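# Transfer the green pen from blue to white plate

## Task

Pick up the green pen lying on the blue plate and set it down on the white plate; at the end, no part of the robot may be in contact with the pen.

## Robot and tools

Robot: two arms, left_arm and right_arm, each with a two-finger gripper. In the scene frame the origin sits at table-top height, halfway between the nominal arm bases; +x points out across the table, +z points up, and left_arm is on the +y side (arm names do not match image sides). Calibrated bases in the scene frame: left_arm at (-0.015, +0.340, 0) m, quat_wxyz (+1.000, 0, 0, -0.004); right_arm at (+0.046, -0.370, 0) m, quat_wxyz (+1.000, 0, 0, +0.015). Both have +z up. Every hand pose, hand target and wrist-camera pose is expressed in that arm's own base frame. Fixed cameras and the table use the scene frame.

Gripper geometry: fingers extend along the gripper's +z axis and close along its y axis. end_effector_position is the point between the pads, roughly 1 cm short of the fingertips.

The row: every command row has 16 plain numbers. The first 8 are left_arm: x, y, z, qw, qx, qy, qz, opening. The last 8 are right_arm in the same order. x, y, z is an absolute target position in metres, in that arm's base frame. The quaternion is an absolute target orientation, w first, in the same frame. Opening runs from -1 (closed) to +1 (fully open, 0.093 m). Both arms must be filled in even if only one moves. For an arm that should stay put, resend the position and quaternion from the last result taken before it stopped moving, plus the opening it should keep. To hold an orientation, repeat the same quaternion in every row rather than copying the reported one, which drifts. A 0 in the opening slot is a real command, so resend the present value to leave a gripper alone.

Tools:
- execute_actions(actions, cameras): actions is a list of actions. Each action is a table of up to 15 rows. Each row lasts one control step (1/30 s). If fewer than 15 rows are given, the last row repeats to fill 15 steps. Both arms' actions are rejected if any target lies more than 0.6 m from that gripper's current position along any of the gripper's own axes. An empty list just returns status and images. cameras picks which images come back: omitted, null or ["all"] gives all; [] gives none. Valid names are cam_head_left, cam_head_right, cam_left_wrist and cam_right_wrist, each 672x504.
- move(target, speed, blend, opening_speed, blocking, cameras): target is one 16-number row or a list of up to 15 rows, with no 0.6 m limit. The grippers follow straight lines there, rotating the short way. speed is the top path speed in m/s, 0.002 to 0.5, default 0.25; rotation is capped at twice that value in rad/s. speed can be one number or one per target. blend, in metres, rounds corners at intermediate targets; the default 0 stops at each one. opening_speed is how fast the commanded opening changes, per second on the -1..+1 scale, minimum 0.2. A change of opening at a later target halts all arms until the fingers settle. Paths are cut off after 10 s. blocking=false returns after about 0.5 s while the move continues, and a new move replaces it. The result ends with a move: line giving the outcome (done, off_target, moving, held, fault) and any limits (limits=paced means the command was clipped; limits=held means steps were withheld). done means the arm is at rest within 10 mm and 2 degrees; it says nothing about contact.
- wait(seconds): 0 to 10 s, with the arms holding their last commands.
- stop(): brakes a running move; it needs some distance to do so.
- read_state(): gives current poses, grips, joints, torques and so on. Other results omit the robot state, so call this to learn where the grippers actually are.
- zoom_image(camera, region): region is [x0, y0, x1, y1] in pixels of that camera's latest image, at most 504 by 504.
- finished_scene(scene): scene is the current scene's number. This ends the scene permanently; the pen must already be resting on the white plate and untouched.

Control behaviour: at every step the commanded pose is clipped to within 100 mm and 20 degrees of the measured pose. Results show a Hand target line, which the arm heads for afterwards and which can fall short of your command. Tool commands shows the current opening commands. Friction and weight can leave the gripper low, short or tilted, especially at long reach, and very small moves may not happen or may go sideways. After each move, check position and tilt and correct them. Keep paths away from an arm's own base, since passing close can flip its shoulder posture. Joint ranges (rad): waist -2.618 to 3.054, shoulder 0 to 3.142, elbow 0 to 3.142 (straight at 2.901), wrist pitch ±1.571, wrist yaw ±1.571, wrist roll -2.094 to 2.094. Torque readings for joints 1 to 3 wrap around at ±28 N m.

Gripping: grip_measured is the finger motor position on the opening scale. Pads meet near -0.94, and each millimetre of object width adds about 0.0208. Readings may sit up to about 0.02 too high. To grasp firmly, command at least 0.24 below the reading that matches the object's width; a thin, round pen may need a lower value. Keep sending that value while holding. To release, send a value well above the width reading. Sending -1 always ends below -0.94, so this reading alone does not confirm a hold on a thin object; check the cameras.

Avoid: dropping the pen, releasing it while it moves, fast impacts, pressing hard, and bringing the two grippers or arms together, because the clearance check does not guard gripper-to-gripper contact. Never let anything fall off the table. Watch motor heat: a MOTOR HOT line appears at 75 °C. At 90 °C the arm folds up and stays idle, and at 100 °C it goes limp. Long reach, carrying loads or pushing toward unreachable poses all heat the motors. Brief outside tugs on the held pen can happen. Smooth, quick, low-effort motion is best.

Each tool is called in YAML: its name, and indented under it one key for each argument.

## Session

execute_actions:
  actions: []

read_state:

Scene clock: 0.00 s.
Tool commands: left_gripper/opening=+1.0 right_gripper/opening=+1.0

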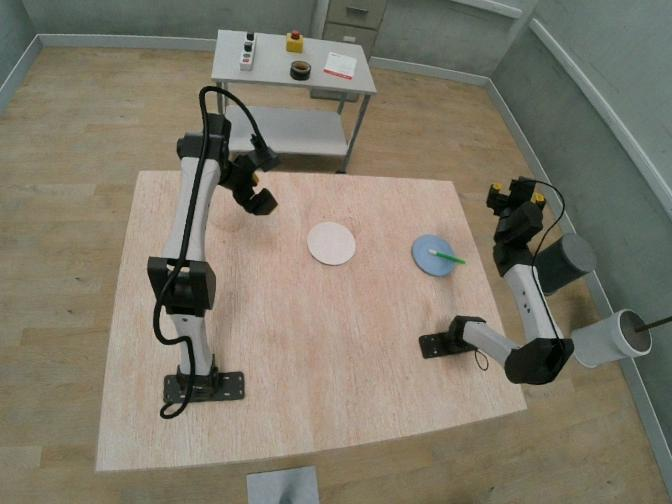

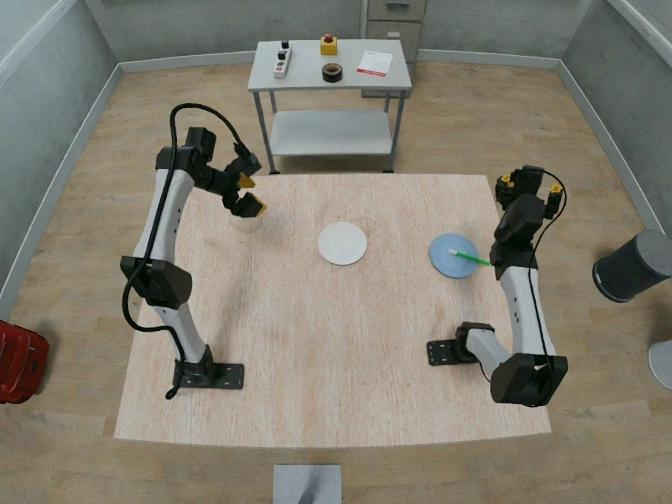

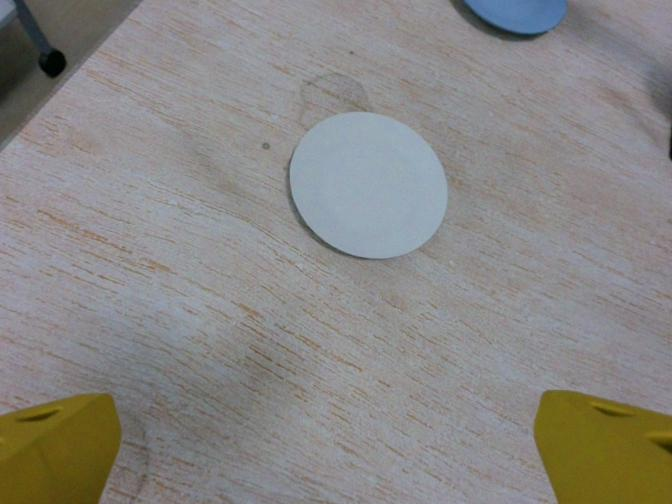

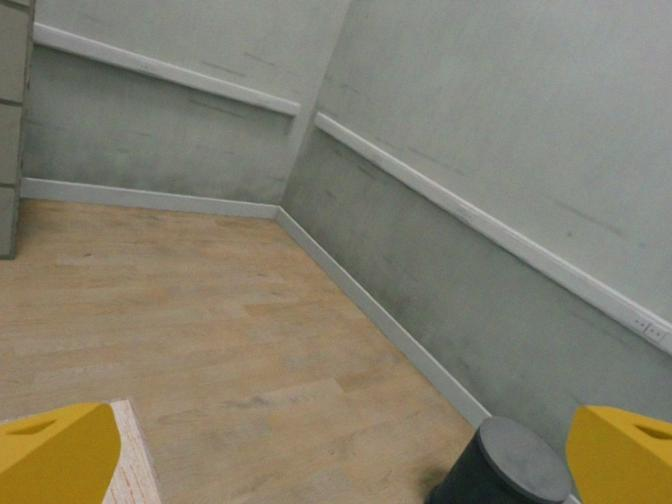

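Scene clock: 0.00 s.
left_arm: end_effector_position=(+0.4094, -0.1553, +0.2796) grip_measured=+1.000 end_effector_quat_wxyz=(+0.279, +0.476, +0.794, -0.253) | right_arm: end_effector_position=(+0.3157, -0.1342, +0.3667) grip_measured=+1.000 end_effector_quat_wxyz=(+0.631, +0.105, +0.685, -0.348)
Joint positions: left_arm=[-0.113 1.983 2.211 -1.429 0.696 0.832 0.093] | right_arm=[-0.17 0.925 0.815 0.154 0.486 -0.372 0.093]
Joint velocities: within noise
Joint torques (N m): no reading
Motor temperatures (°C): left_arm=[26 27 28 29 26 28 26] | right_arm=[27 28 25 26 26 27 27]
Heat: left arm: 29 °C; right arm: 28 °C.
Hand target: left_arm +0.4084, -0.1550, +0.2835; +0.283, +0.477, +0.793, -0.251 | right_arm +0.3149, -0.1341, +0.3704; +0.633, +0.106, +0.683, -0.348
Tool commands: left_gripper/opening=+1.0 right_gripper/opening=+1.0

move:
  target: [0.4084,-0.155,0.2835,0.283,0.477,0.793,-0.251,1,0.28,-0.10,0.16,0,-0.555,0.832,0,0.3]

read_state:

Scene clock: 14.63 s.
Off the commanded pose: left_arm 0.004 m, 0 deg | right_arm 0.006 m, 1 deg.
move: done

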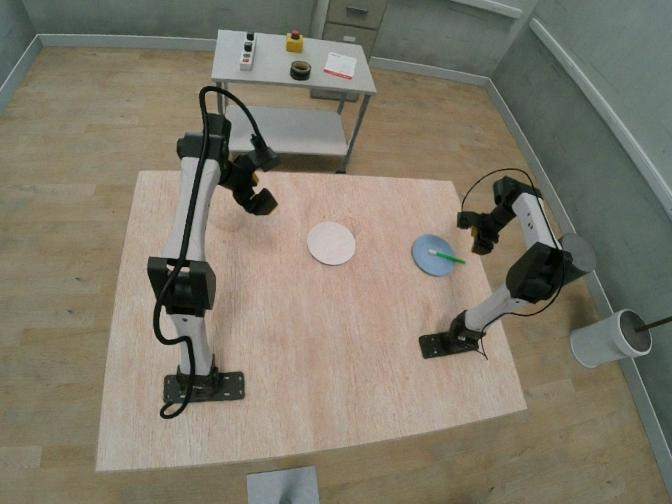

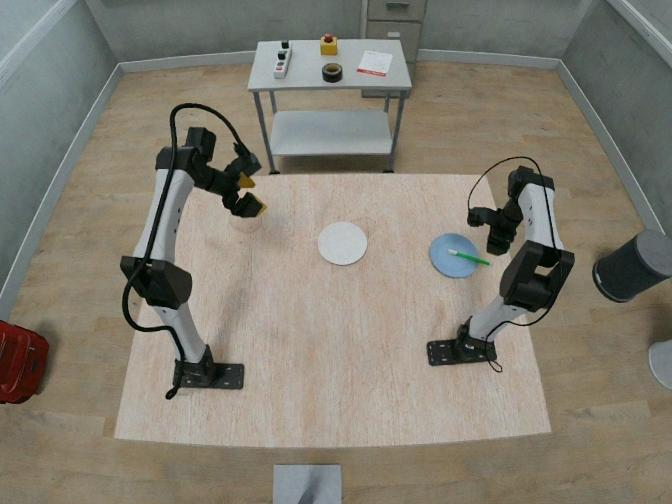

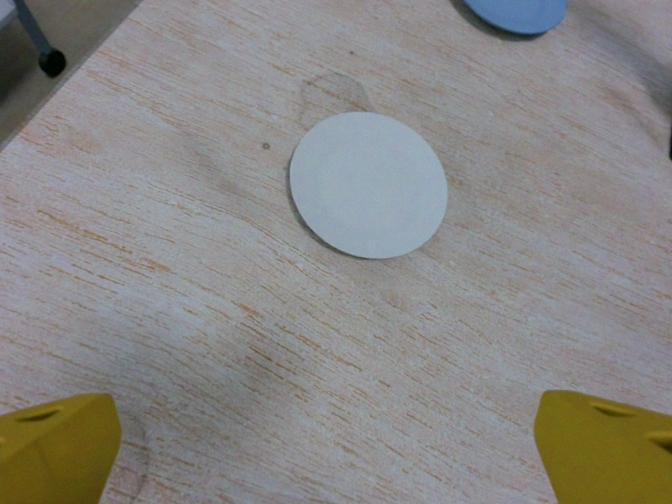

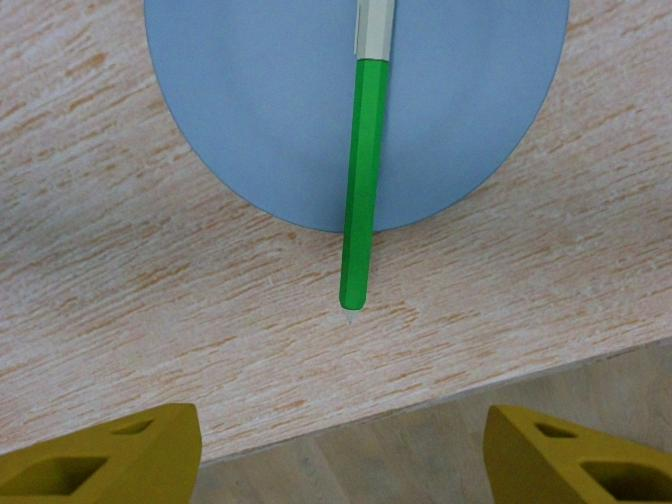

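Scene clock: 14.63 s.
left_arm: end_effector_position=(+0.4094, -0.1553, +0.2796) grip_measured=+1.000 end_effector_quat_wxyz=(+0.279, +0.476, +0.794, -0.253) | right_arm: end_effector_position=(+0.2766, -0.0972, +0.1566) grip_measured=+0.302 end_effector_quat_wxyz=(+0.008, -0.549, +0.836, +0.005)
Joint positions: left_arm=[-0.113 1.983 2.211 -1.429 0.696 0.832 0.093] | right_arm=[-0.349 1.652 1.501 -1.417 -0.018 -1.51 0.06]
Joint velocities: within noise
Joint torques (N m): left_arm=[-0.06 -9.1 7.53 1.24 0.49 0.03] | right_arm=[0.58 -5.86 8.09 0.05 0.03 -0.02]
Motor temperatures (°C): left_arm=[26 31 29 30 26 28 26] | right_arm=[27 28 27 29 26 27 27]
Heat: left arm: 31 °C; right arm: 29 °C.
Hand target: left_arm +0.4084, -0.1550, +0.2835; +0.283, +0.477, +0.793, -0.251 | right_arm +0.2786, -0.0997, +0.1618; +0.001, -0.556, +0.832, -0.002
Tool commands: left_gripper/opening=+1.0 right_gripper/opening=+0.3
Off the commanded pose: left_arm 0.004 m, 0 deg | right_arm 0.006 m, 1 deg.

move:
  target: [0.4084,-0.155,0.2835,0.283,0.477,0.793,-0.251,1,0.318,-0.040,0.063,0,-0.518,0.855,0,0.3]

read_state:

Scene clock: 25.83 s.
Off the commanded pose: left_arm 0.004 m, 0 deg | right_arm 0.007 m, 2 deg.
move: done

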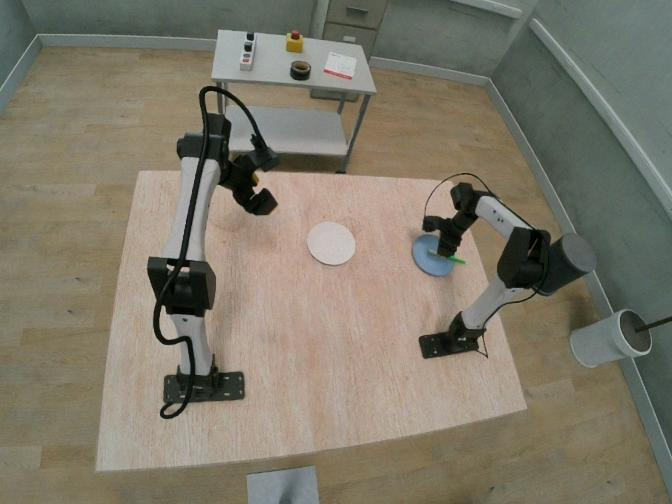

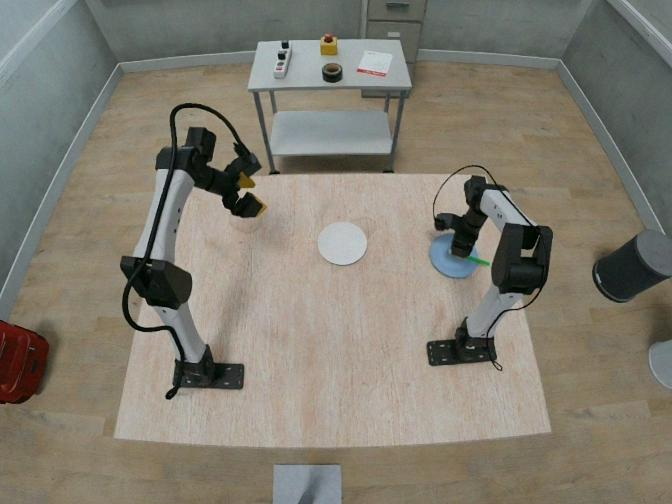

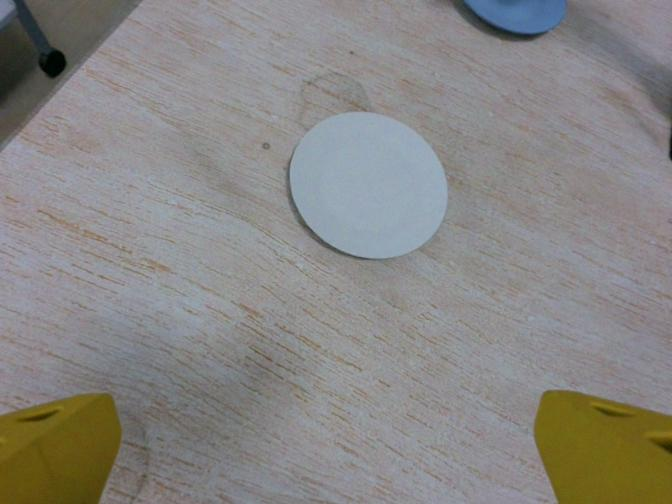

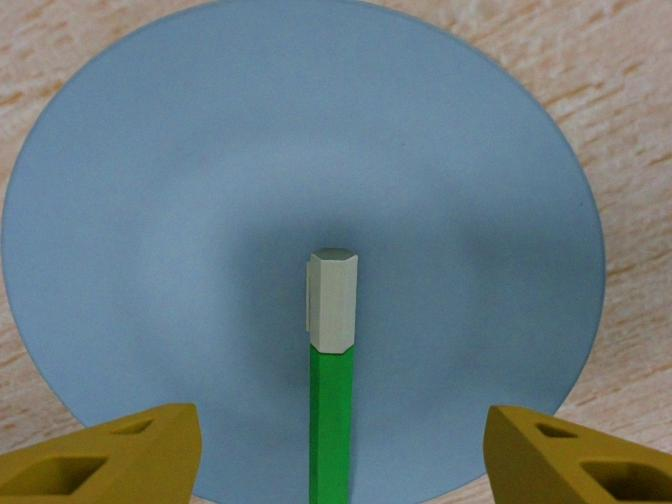

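Scene clock: 25.83 s.
left_arm: end_effector_position=(+0.4094, -0.1553, +0.2796) grip_measured=+1.000 end_effector_quat_wxyz=(+0.279, +0.476, +0.794, -0.253) | right_arm: end_effector_position=(+0.3196, -0.0377, +0.0699) grip_measured=+0.302 end_effector_quat_wxyz=(+0.008, -0.526, +0.850, +0.004)
Joint positions: left_arm=[-0.113 1.983 2.211 -1.429 0.696 0.832 0.093] | right_arm=[-0.126 1.781 1.303 -1.086 -0.017 -1.234 0.06]
Joint velocities: within noise
Joint torques (N m): left_arm=[-0.05 -9.1 7.51 1.24 0.5 0.03] | right_arm=[0.23 -7.3 3.82 0.56 0.02 0.2]
Motor temperatures (°C): left_arm=[26 33 29 31 26 28 26] | right_arm=[27 30 28 28 26 27 27]
Heat: left arm: 33 °C; right arm: 30 °C.
Hand target: left_arm +0.4084, -0.1550, +0.2835; +0.283, +0.477, +0.793, -0.251 | right_arm +0.3182, -0.0402, +0.0631; +0.001, -0.522, +0.853, -0.001
Tool commands: left_gripper/opening=+1.0 right_gripper/opening=+0.3
Off the commanded pose: left_arm 0.004 m, 0 deg | right_arm 0.007 m, 2 deg.

move:
  target:
    - [0.4084,-0.155,0.2835,0.283,0.477,0.793,-0.251,1,0.314,-0.038,0.01,0,-0.518,0.855,0,0.3]
    - [0.4084,-0.155,0.2835,0.283,0.477,0.793,-0.251,1,0.314,-0.038,0.01,0,-0.518,0.855,0,-0.97]
  speed: 0.06
  opening_speed: 0.9

read_state:

Scene clock: 35.73 s.
Off the commanded pose: left_arm 0.004 m, 0 deg | right_arm 0.015 m, 2 deg.
move: off_target (right_arm); target 2's new opening was sent with right_arm's hand 0.015 m and 1 deg from that target

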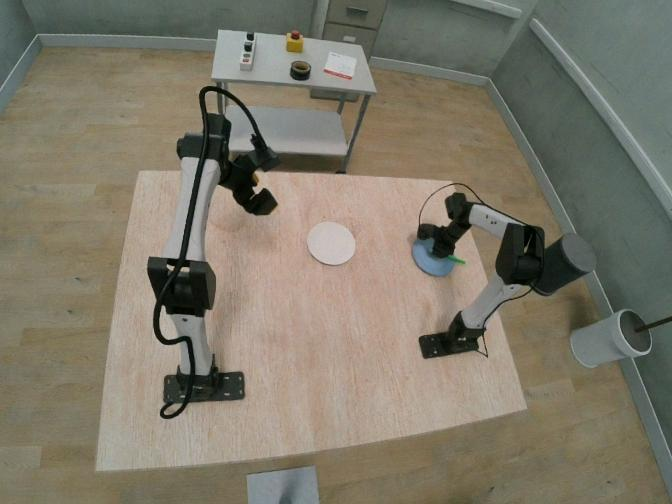

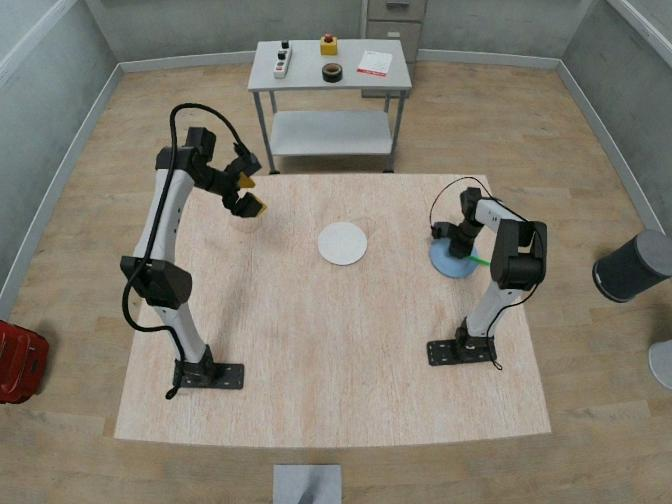

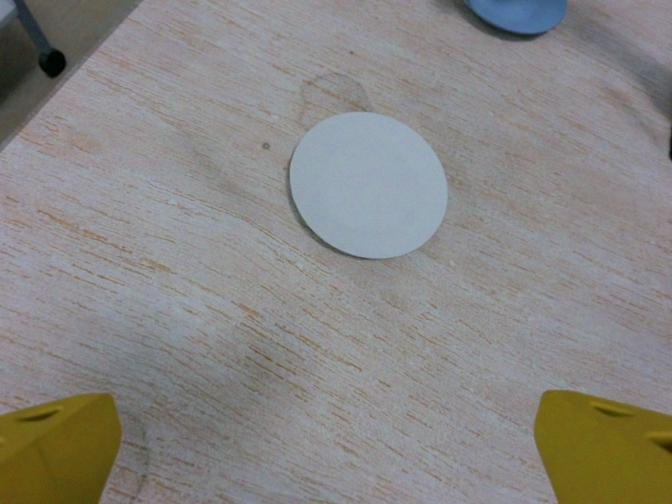

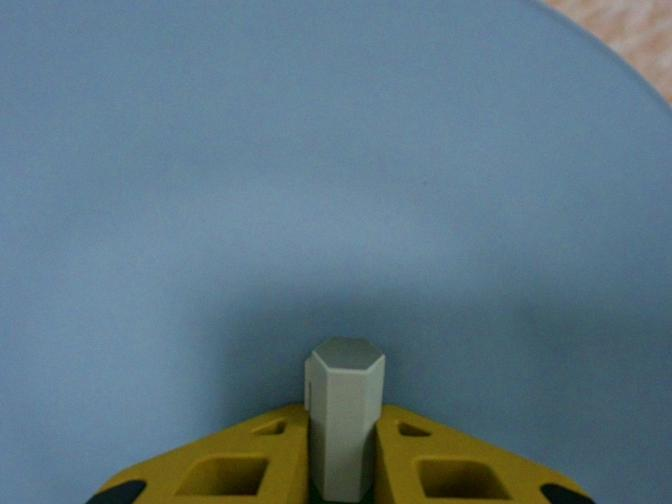

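Scene clock: 35.73 s.
left_arm: end_effector_position=(+0.4094, -0.1553, +0.2796) grip_measured=+1.000 end_effector_quat_wxyz=(+0.279, +0.476, +0.794, -0.253) | right_arm: end_effector_position=(+0.3197, -0.0386, +0.0242) grip_measured=-0.845 end_effector_quat_wxyz=(+0.013, -0.517, +0.856, -0.004)
Joint positions: left_arm=[-0.113 1.983 2.211 -1.429 0.696 0.832 0.093] | right_arm=[-0.125 1.822 1.162 -0.886 -0.009 -1.211 0.005]
Joint velocities: within noise
Joint torques (N m): left_arm=[-0.06 -9.1 7.51 1.25 0.5 0.03] | right_arm=[0.58 -5.91 2.61 0.71 -0.06 0.17]
Motor temperatures (°C): left_arm=[26 34 30 31 26 28 26] | right_arm=[27 31 28 27 26 27 27]
Heat: left arm: 34 °C; right arm: 31 °C.
Hand target: left_arm +0.4084, -0.1550, +0.2835; +0.283, +0.477, +0.793, -0.251 | right_arm +0.3135, -0.0380, +0.0107; +0.000, -0.515, +0.857, +0.000
Tool commands: left_gripper/opening=+1.0 right_gripper/opening=-0.97
Off the commanded pose: left_arm 0.004 m, 0 deg | right_arm 0.015 m, 2 deg.

move:
  target:
    - [0.3,0.06,0.24,0.13,0,0.991,0,1,0.317,-0.038,0.10,0,-0.518,0.855,0,-0.97]
    - [0.25,0.06,0.24,0.13,0,0.991,0,1,0.38,0.365,0.10,0,-0.518,0.855,0,-0.97]
  speed: [0.15,0.2]
  blend: 0.02

read_state:

Scene clock: 54.20 s.
Off the commanded pose: left_arm 0.015 m, 3 deg | right_arm 0.006 m, 11 deg.
joint sent to its limit (right arm) — joint 4 (wrist pitch), lower limit. The joint targets are off in orientation, not in position.
move: off_target (left_arm, right_arm)

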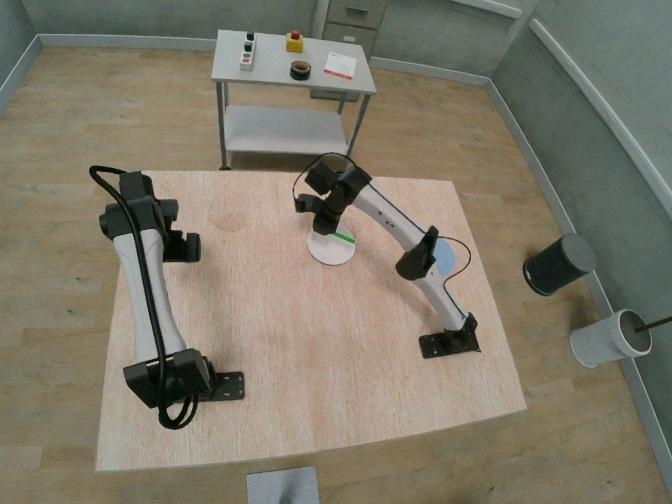

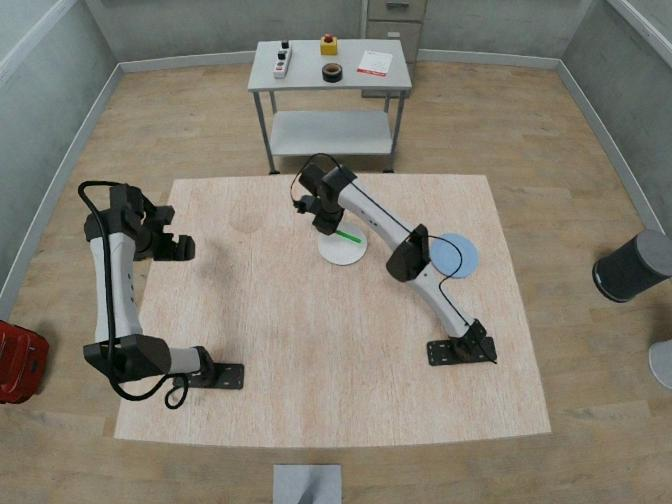

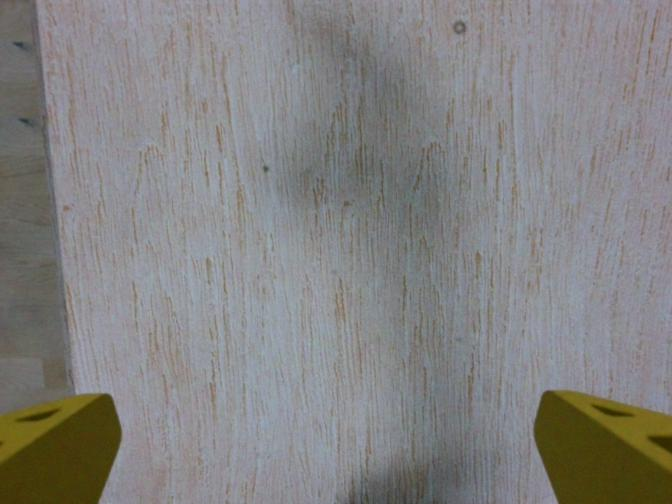

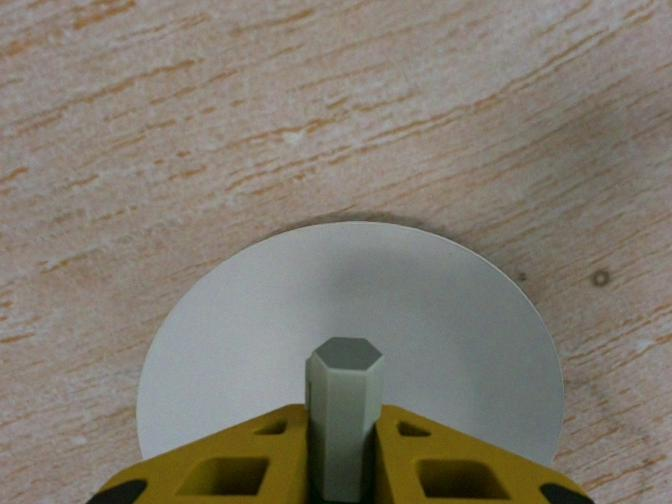

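Scene clock: 54.20 s.
left_arm: end_effector_position=(+0.2631, +0.0597, +0.2470) grip_measured=+1.000 end_effector_quat_wxyz=(+0.152, -0.001, +0.988, +0.000) | right_arm: end_effector_position=(+0.3779, +0.3705, +0.1018) grip_measured=-0.855 end_effector_quat_wxyz=(+0.091, -0.527, +0.844, +0.027)
Joint positions: left_arm=[0.274 1.381 1.574 -1.469 0.081 0.26 0.093] | right_arm=[0.771 2.649 2.823 -1.555 -0.015 -0.345 0.004]
Joint velocities: within noise
Joint torques (N m): left_arm=[0.8 -5.07 4.66 0.89 0.02 0.18] | right_arm=[-0.31 -12.63 8.02 0.56 0.03 0.23]
Motor temperatures (°C): left_arm=[26 36 30 31 26 28 26] | right_arm=[27 32 28 27 26 27 28]
Heat: left arm: 36 °C; right arm: 32 °C.
Hand target: left_arm +0.2497, +0.0595, +0.2409; +0.131, +0.000, +0.991, -0.002 | right_arm +0.3798, +0.3645, +0.0995; +0.084, -0.520, +0.850, +0.019
Tool commands: left_gripper/opening=+1.0 right_gripper/opening=-0.97
Off the commanded pose: left_arm 0.015 m, 3 deg | right_arm 0.006 m, 11 deg.

move:
  target: [0.25,0.06,0.24,0.13,0,0.991,0,1,0.38,0.365,0.035,0,-0.518,0.855,0,-0.97]
  speed: 0.1

read_state:

Scene clock: 59.87 s.
Off the commanded pose: left_arm 0.015 m, 2 deg | right_arm 0.006 m, 4 deg.
elbow stopped short (right arm): the move would have taken joint 3 (elbow) straighter than the controller allows.
move: off_target (left_arm, right_arm)

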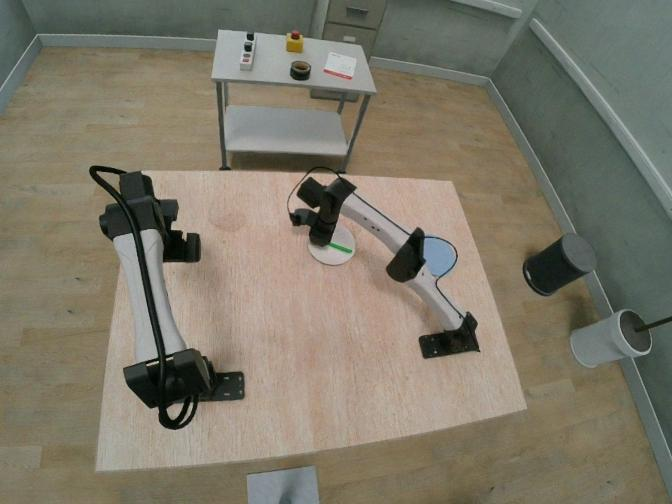

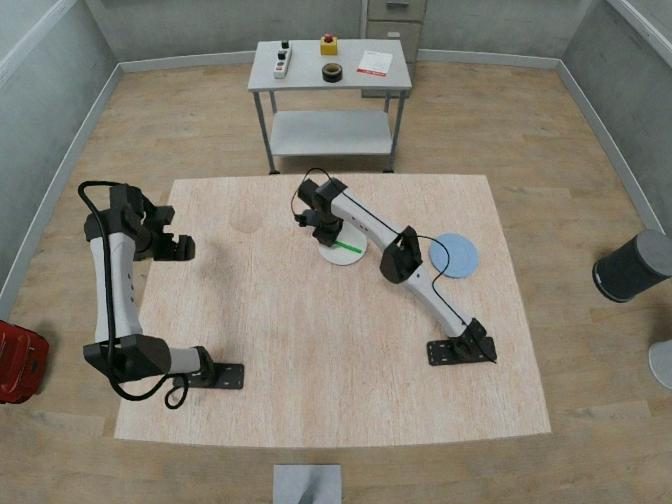

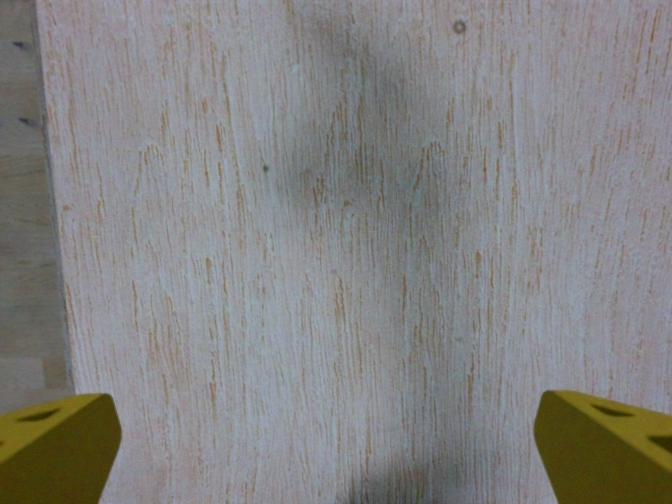

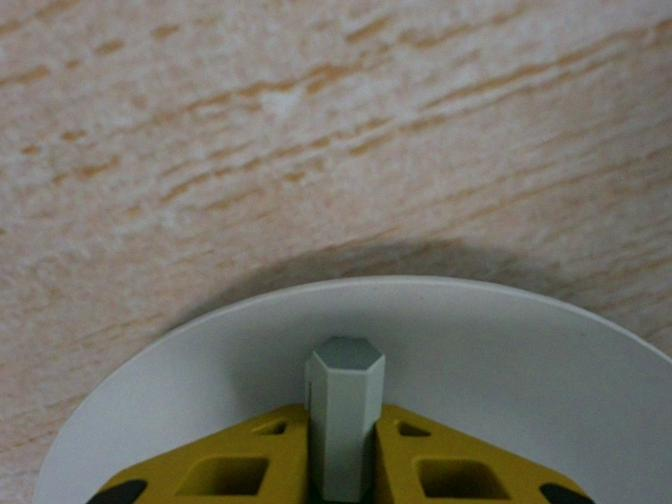

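Scene clock: 59.87 s.
left_arm: end_effector_position=(+0.2628, +0.0596, +0.2469) grip_measured=+1.000 end_effector_quat_wxyz=(+0.151, -0.001, +0.989, +0.000) | right_arm: end_effector_position=(+0.3745, +0.3672, +0.0351) grip_measured=-0.855 end_effector_quat_wxyz=(+0.029, -0.525, +0.850, +0.014)
Joint positions: left_arm=[0.274 1.381 1.574 -1.47 0.081 0.26 0.093] | right_arm=[0.771 2.787 2.835 -1.557 -0.015 -0.335 0.004]
Joint velocities: within noise
Joint torques (N m): left_arm=[0.68 -4.89 4.62 0.91 -0.02 0.18] | right_arm=[-0.29 -13.45 7.86 0.41 0.03 0.2]
Motor temperatures (°C): left_arm=[26 36 30 31 26 28 26] | right_arm=[27 34 29 27 26 27 28]
Heat: left arm: 36 °C; right arm: 34 °C.
Hand target: left_arm +0.2501, +0.0598, +0.2403; +0.129, +0.000, +0.992, +0.000 | right_arm +0.3795, +0.3645, +0.0349; +0.033, -0.518, +0.855, +0.008
Tool commands: left_gripper/opening=+1.0 right_gripper/opening=-0.97
Off the commanded pose: left_arm 0.015 m, 2 deg | right_arm 0.006 m, 4 deg.

move:
  target:
    - [0.25,0.06,0.24,0.13,0,0.991,0,1,0.379,0.354,0.008,0,-0.518,0.855,0,-0.97]
    - [0.25,0.06,0.24,0.13,0,0.991,0,1,0.379,0.354,0.008,0,-0.518,0.855,0,-0.2]
  speed: 0.04
  opening_speed: 0.7

read_state:

Scene clock: 67.53 s.
Off the commanded pose: left_arm 0.015 m, 2 deg | right_arm 0.023 m, 3 deg.
move: off_target (left_arm, right_arm); target 2's new opening was sent with right_arm's hand 0.025 m and 3 deg from that target

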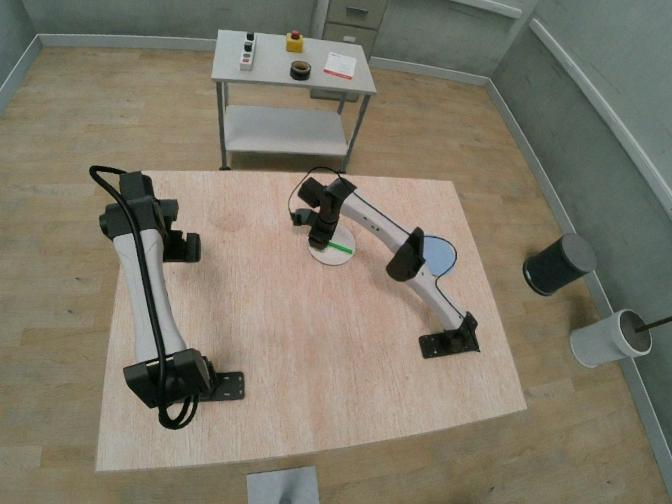

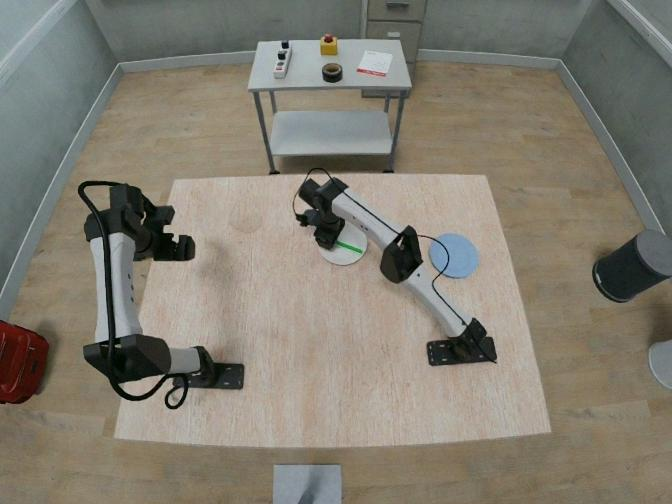

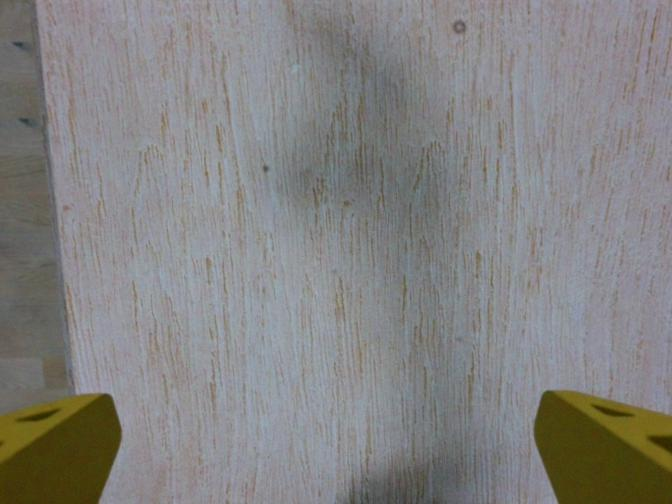

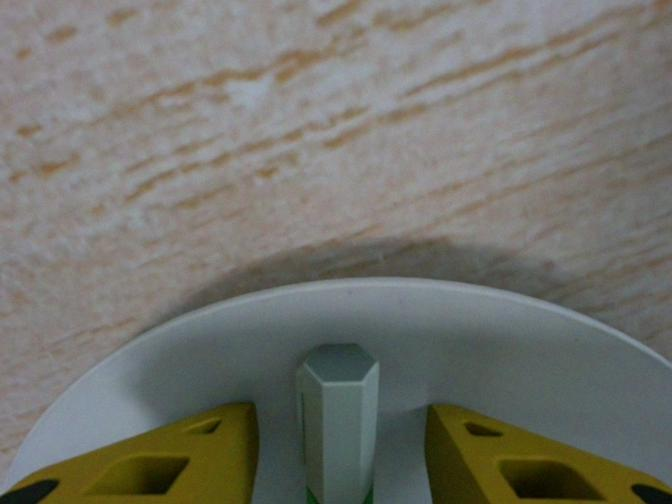

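Scene clock: 67.53 s.
left_arm: end_effector_position=(+0.2628, +0.0596, +0.2469) grip_measured=+1.000 end_effector_quat_wxyz=(+0.151, +0.000, +0.989, +0.000) | right_arm: end_effector_position=(+0.3774, +0.3628, +0.0292) grip_measured=-0.203 end_effector_quat_wxyz=(+0.023, -0.518, +0.855, +0.015)
Joint positions: left_arm=[0.274 1.381 1.574 -1.47 0.081 0.261 0.093] | right_arm=[0.759 2.798 2.835 -1.557 -0.02 -0.331 0.035]
Joint velocities: within noise
Joint torques (N m): left_arm=[0.68 -4.9 4.62 0.92 -0.02 0.18] | right_arm=[-0.4 -11.34 4.93 0.47 0.04 0.05]
Motor temperatures (°C): left_arm=[26 35 30 31 26 28 26] | right_arm=[27 36 29 27 26 27 28]
Heat: left arm: 35 °C; right arm: 36 °C.
Hand target: left_arm +0.2503, +0.0598, +0.2403; +0.130, +0.001, +0.992, +0.000 | right_arm +0.3778, +0.3544, +0.0086; +0.001, -0.517, +0.856, +0.003
Tool commands: left_gripper/opening=+1.0 right_gripper/opening=-0.2
Off the commanded pose: left_arm 0.015 m, 2 deg | right_arm 0.023 m, 3 deg.

Released on the plate. Lift.

move:
  target: [0.25,0.06,0.24,0.13,0,0.991,0,1,0.379,0.36,0.13,0.09,-0.518,0.85,0.02,-0.2]
  speed: 0.1

Scene clock: 72.37 s.
Off the commanded pose: left_arm 0.015 m, 2 deg | right_arm 0.016 m, 2 deg.
joint sent to its limit (right arm) — joint 4 (wrist pitch), lower limit. The joint targets still meet the commanded pose.
move: off_target (left_arm, right_arm)

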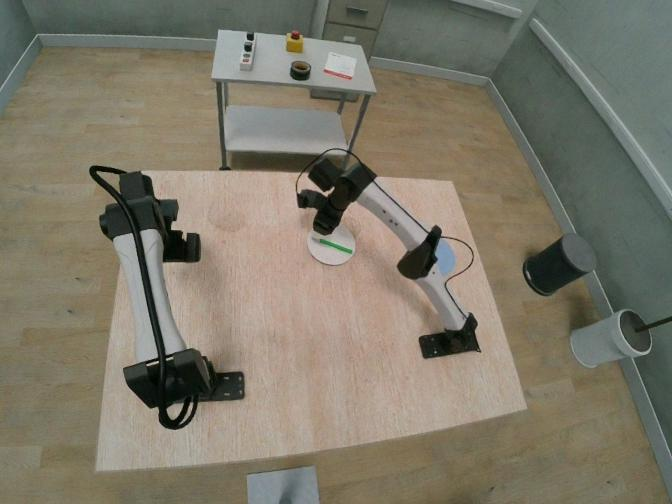

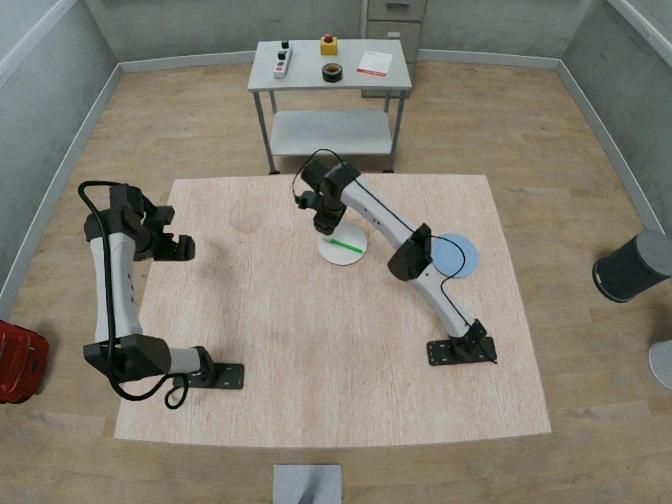

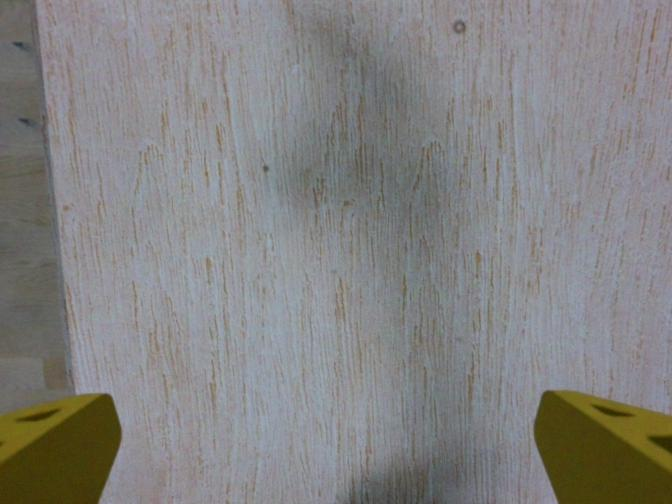

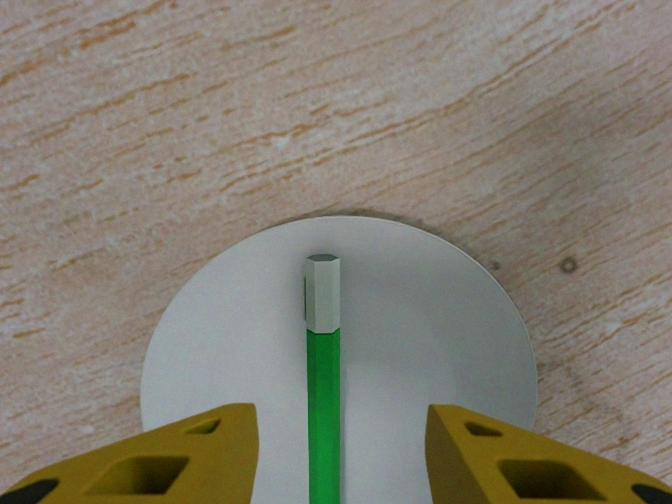

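finished_scene:
  scene: 2

The scene is finished: the task was done.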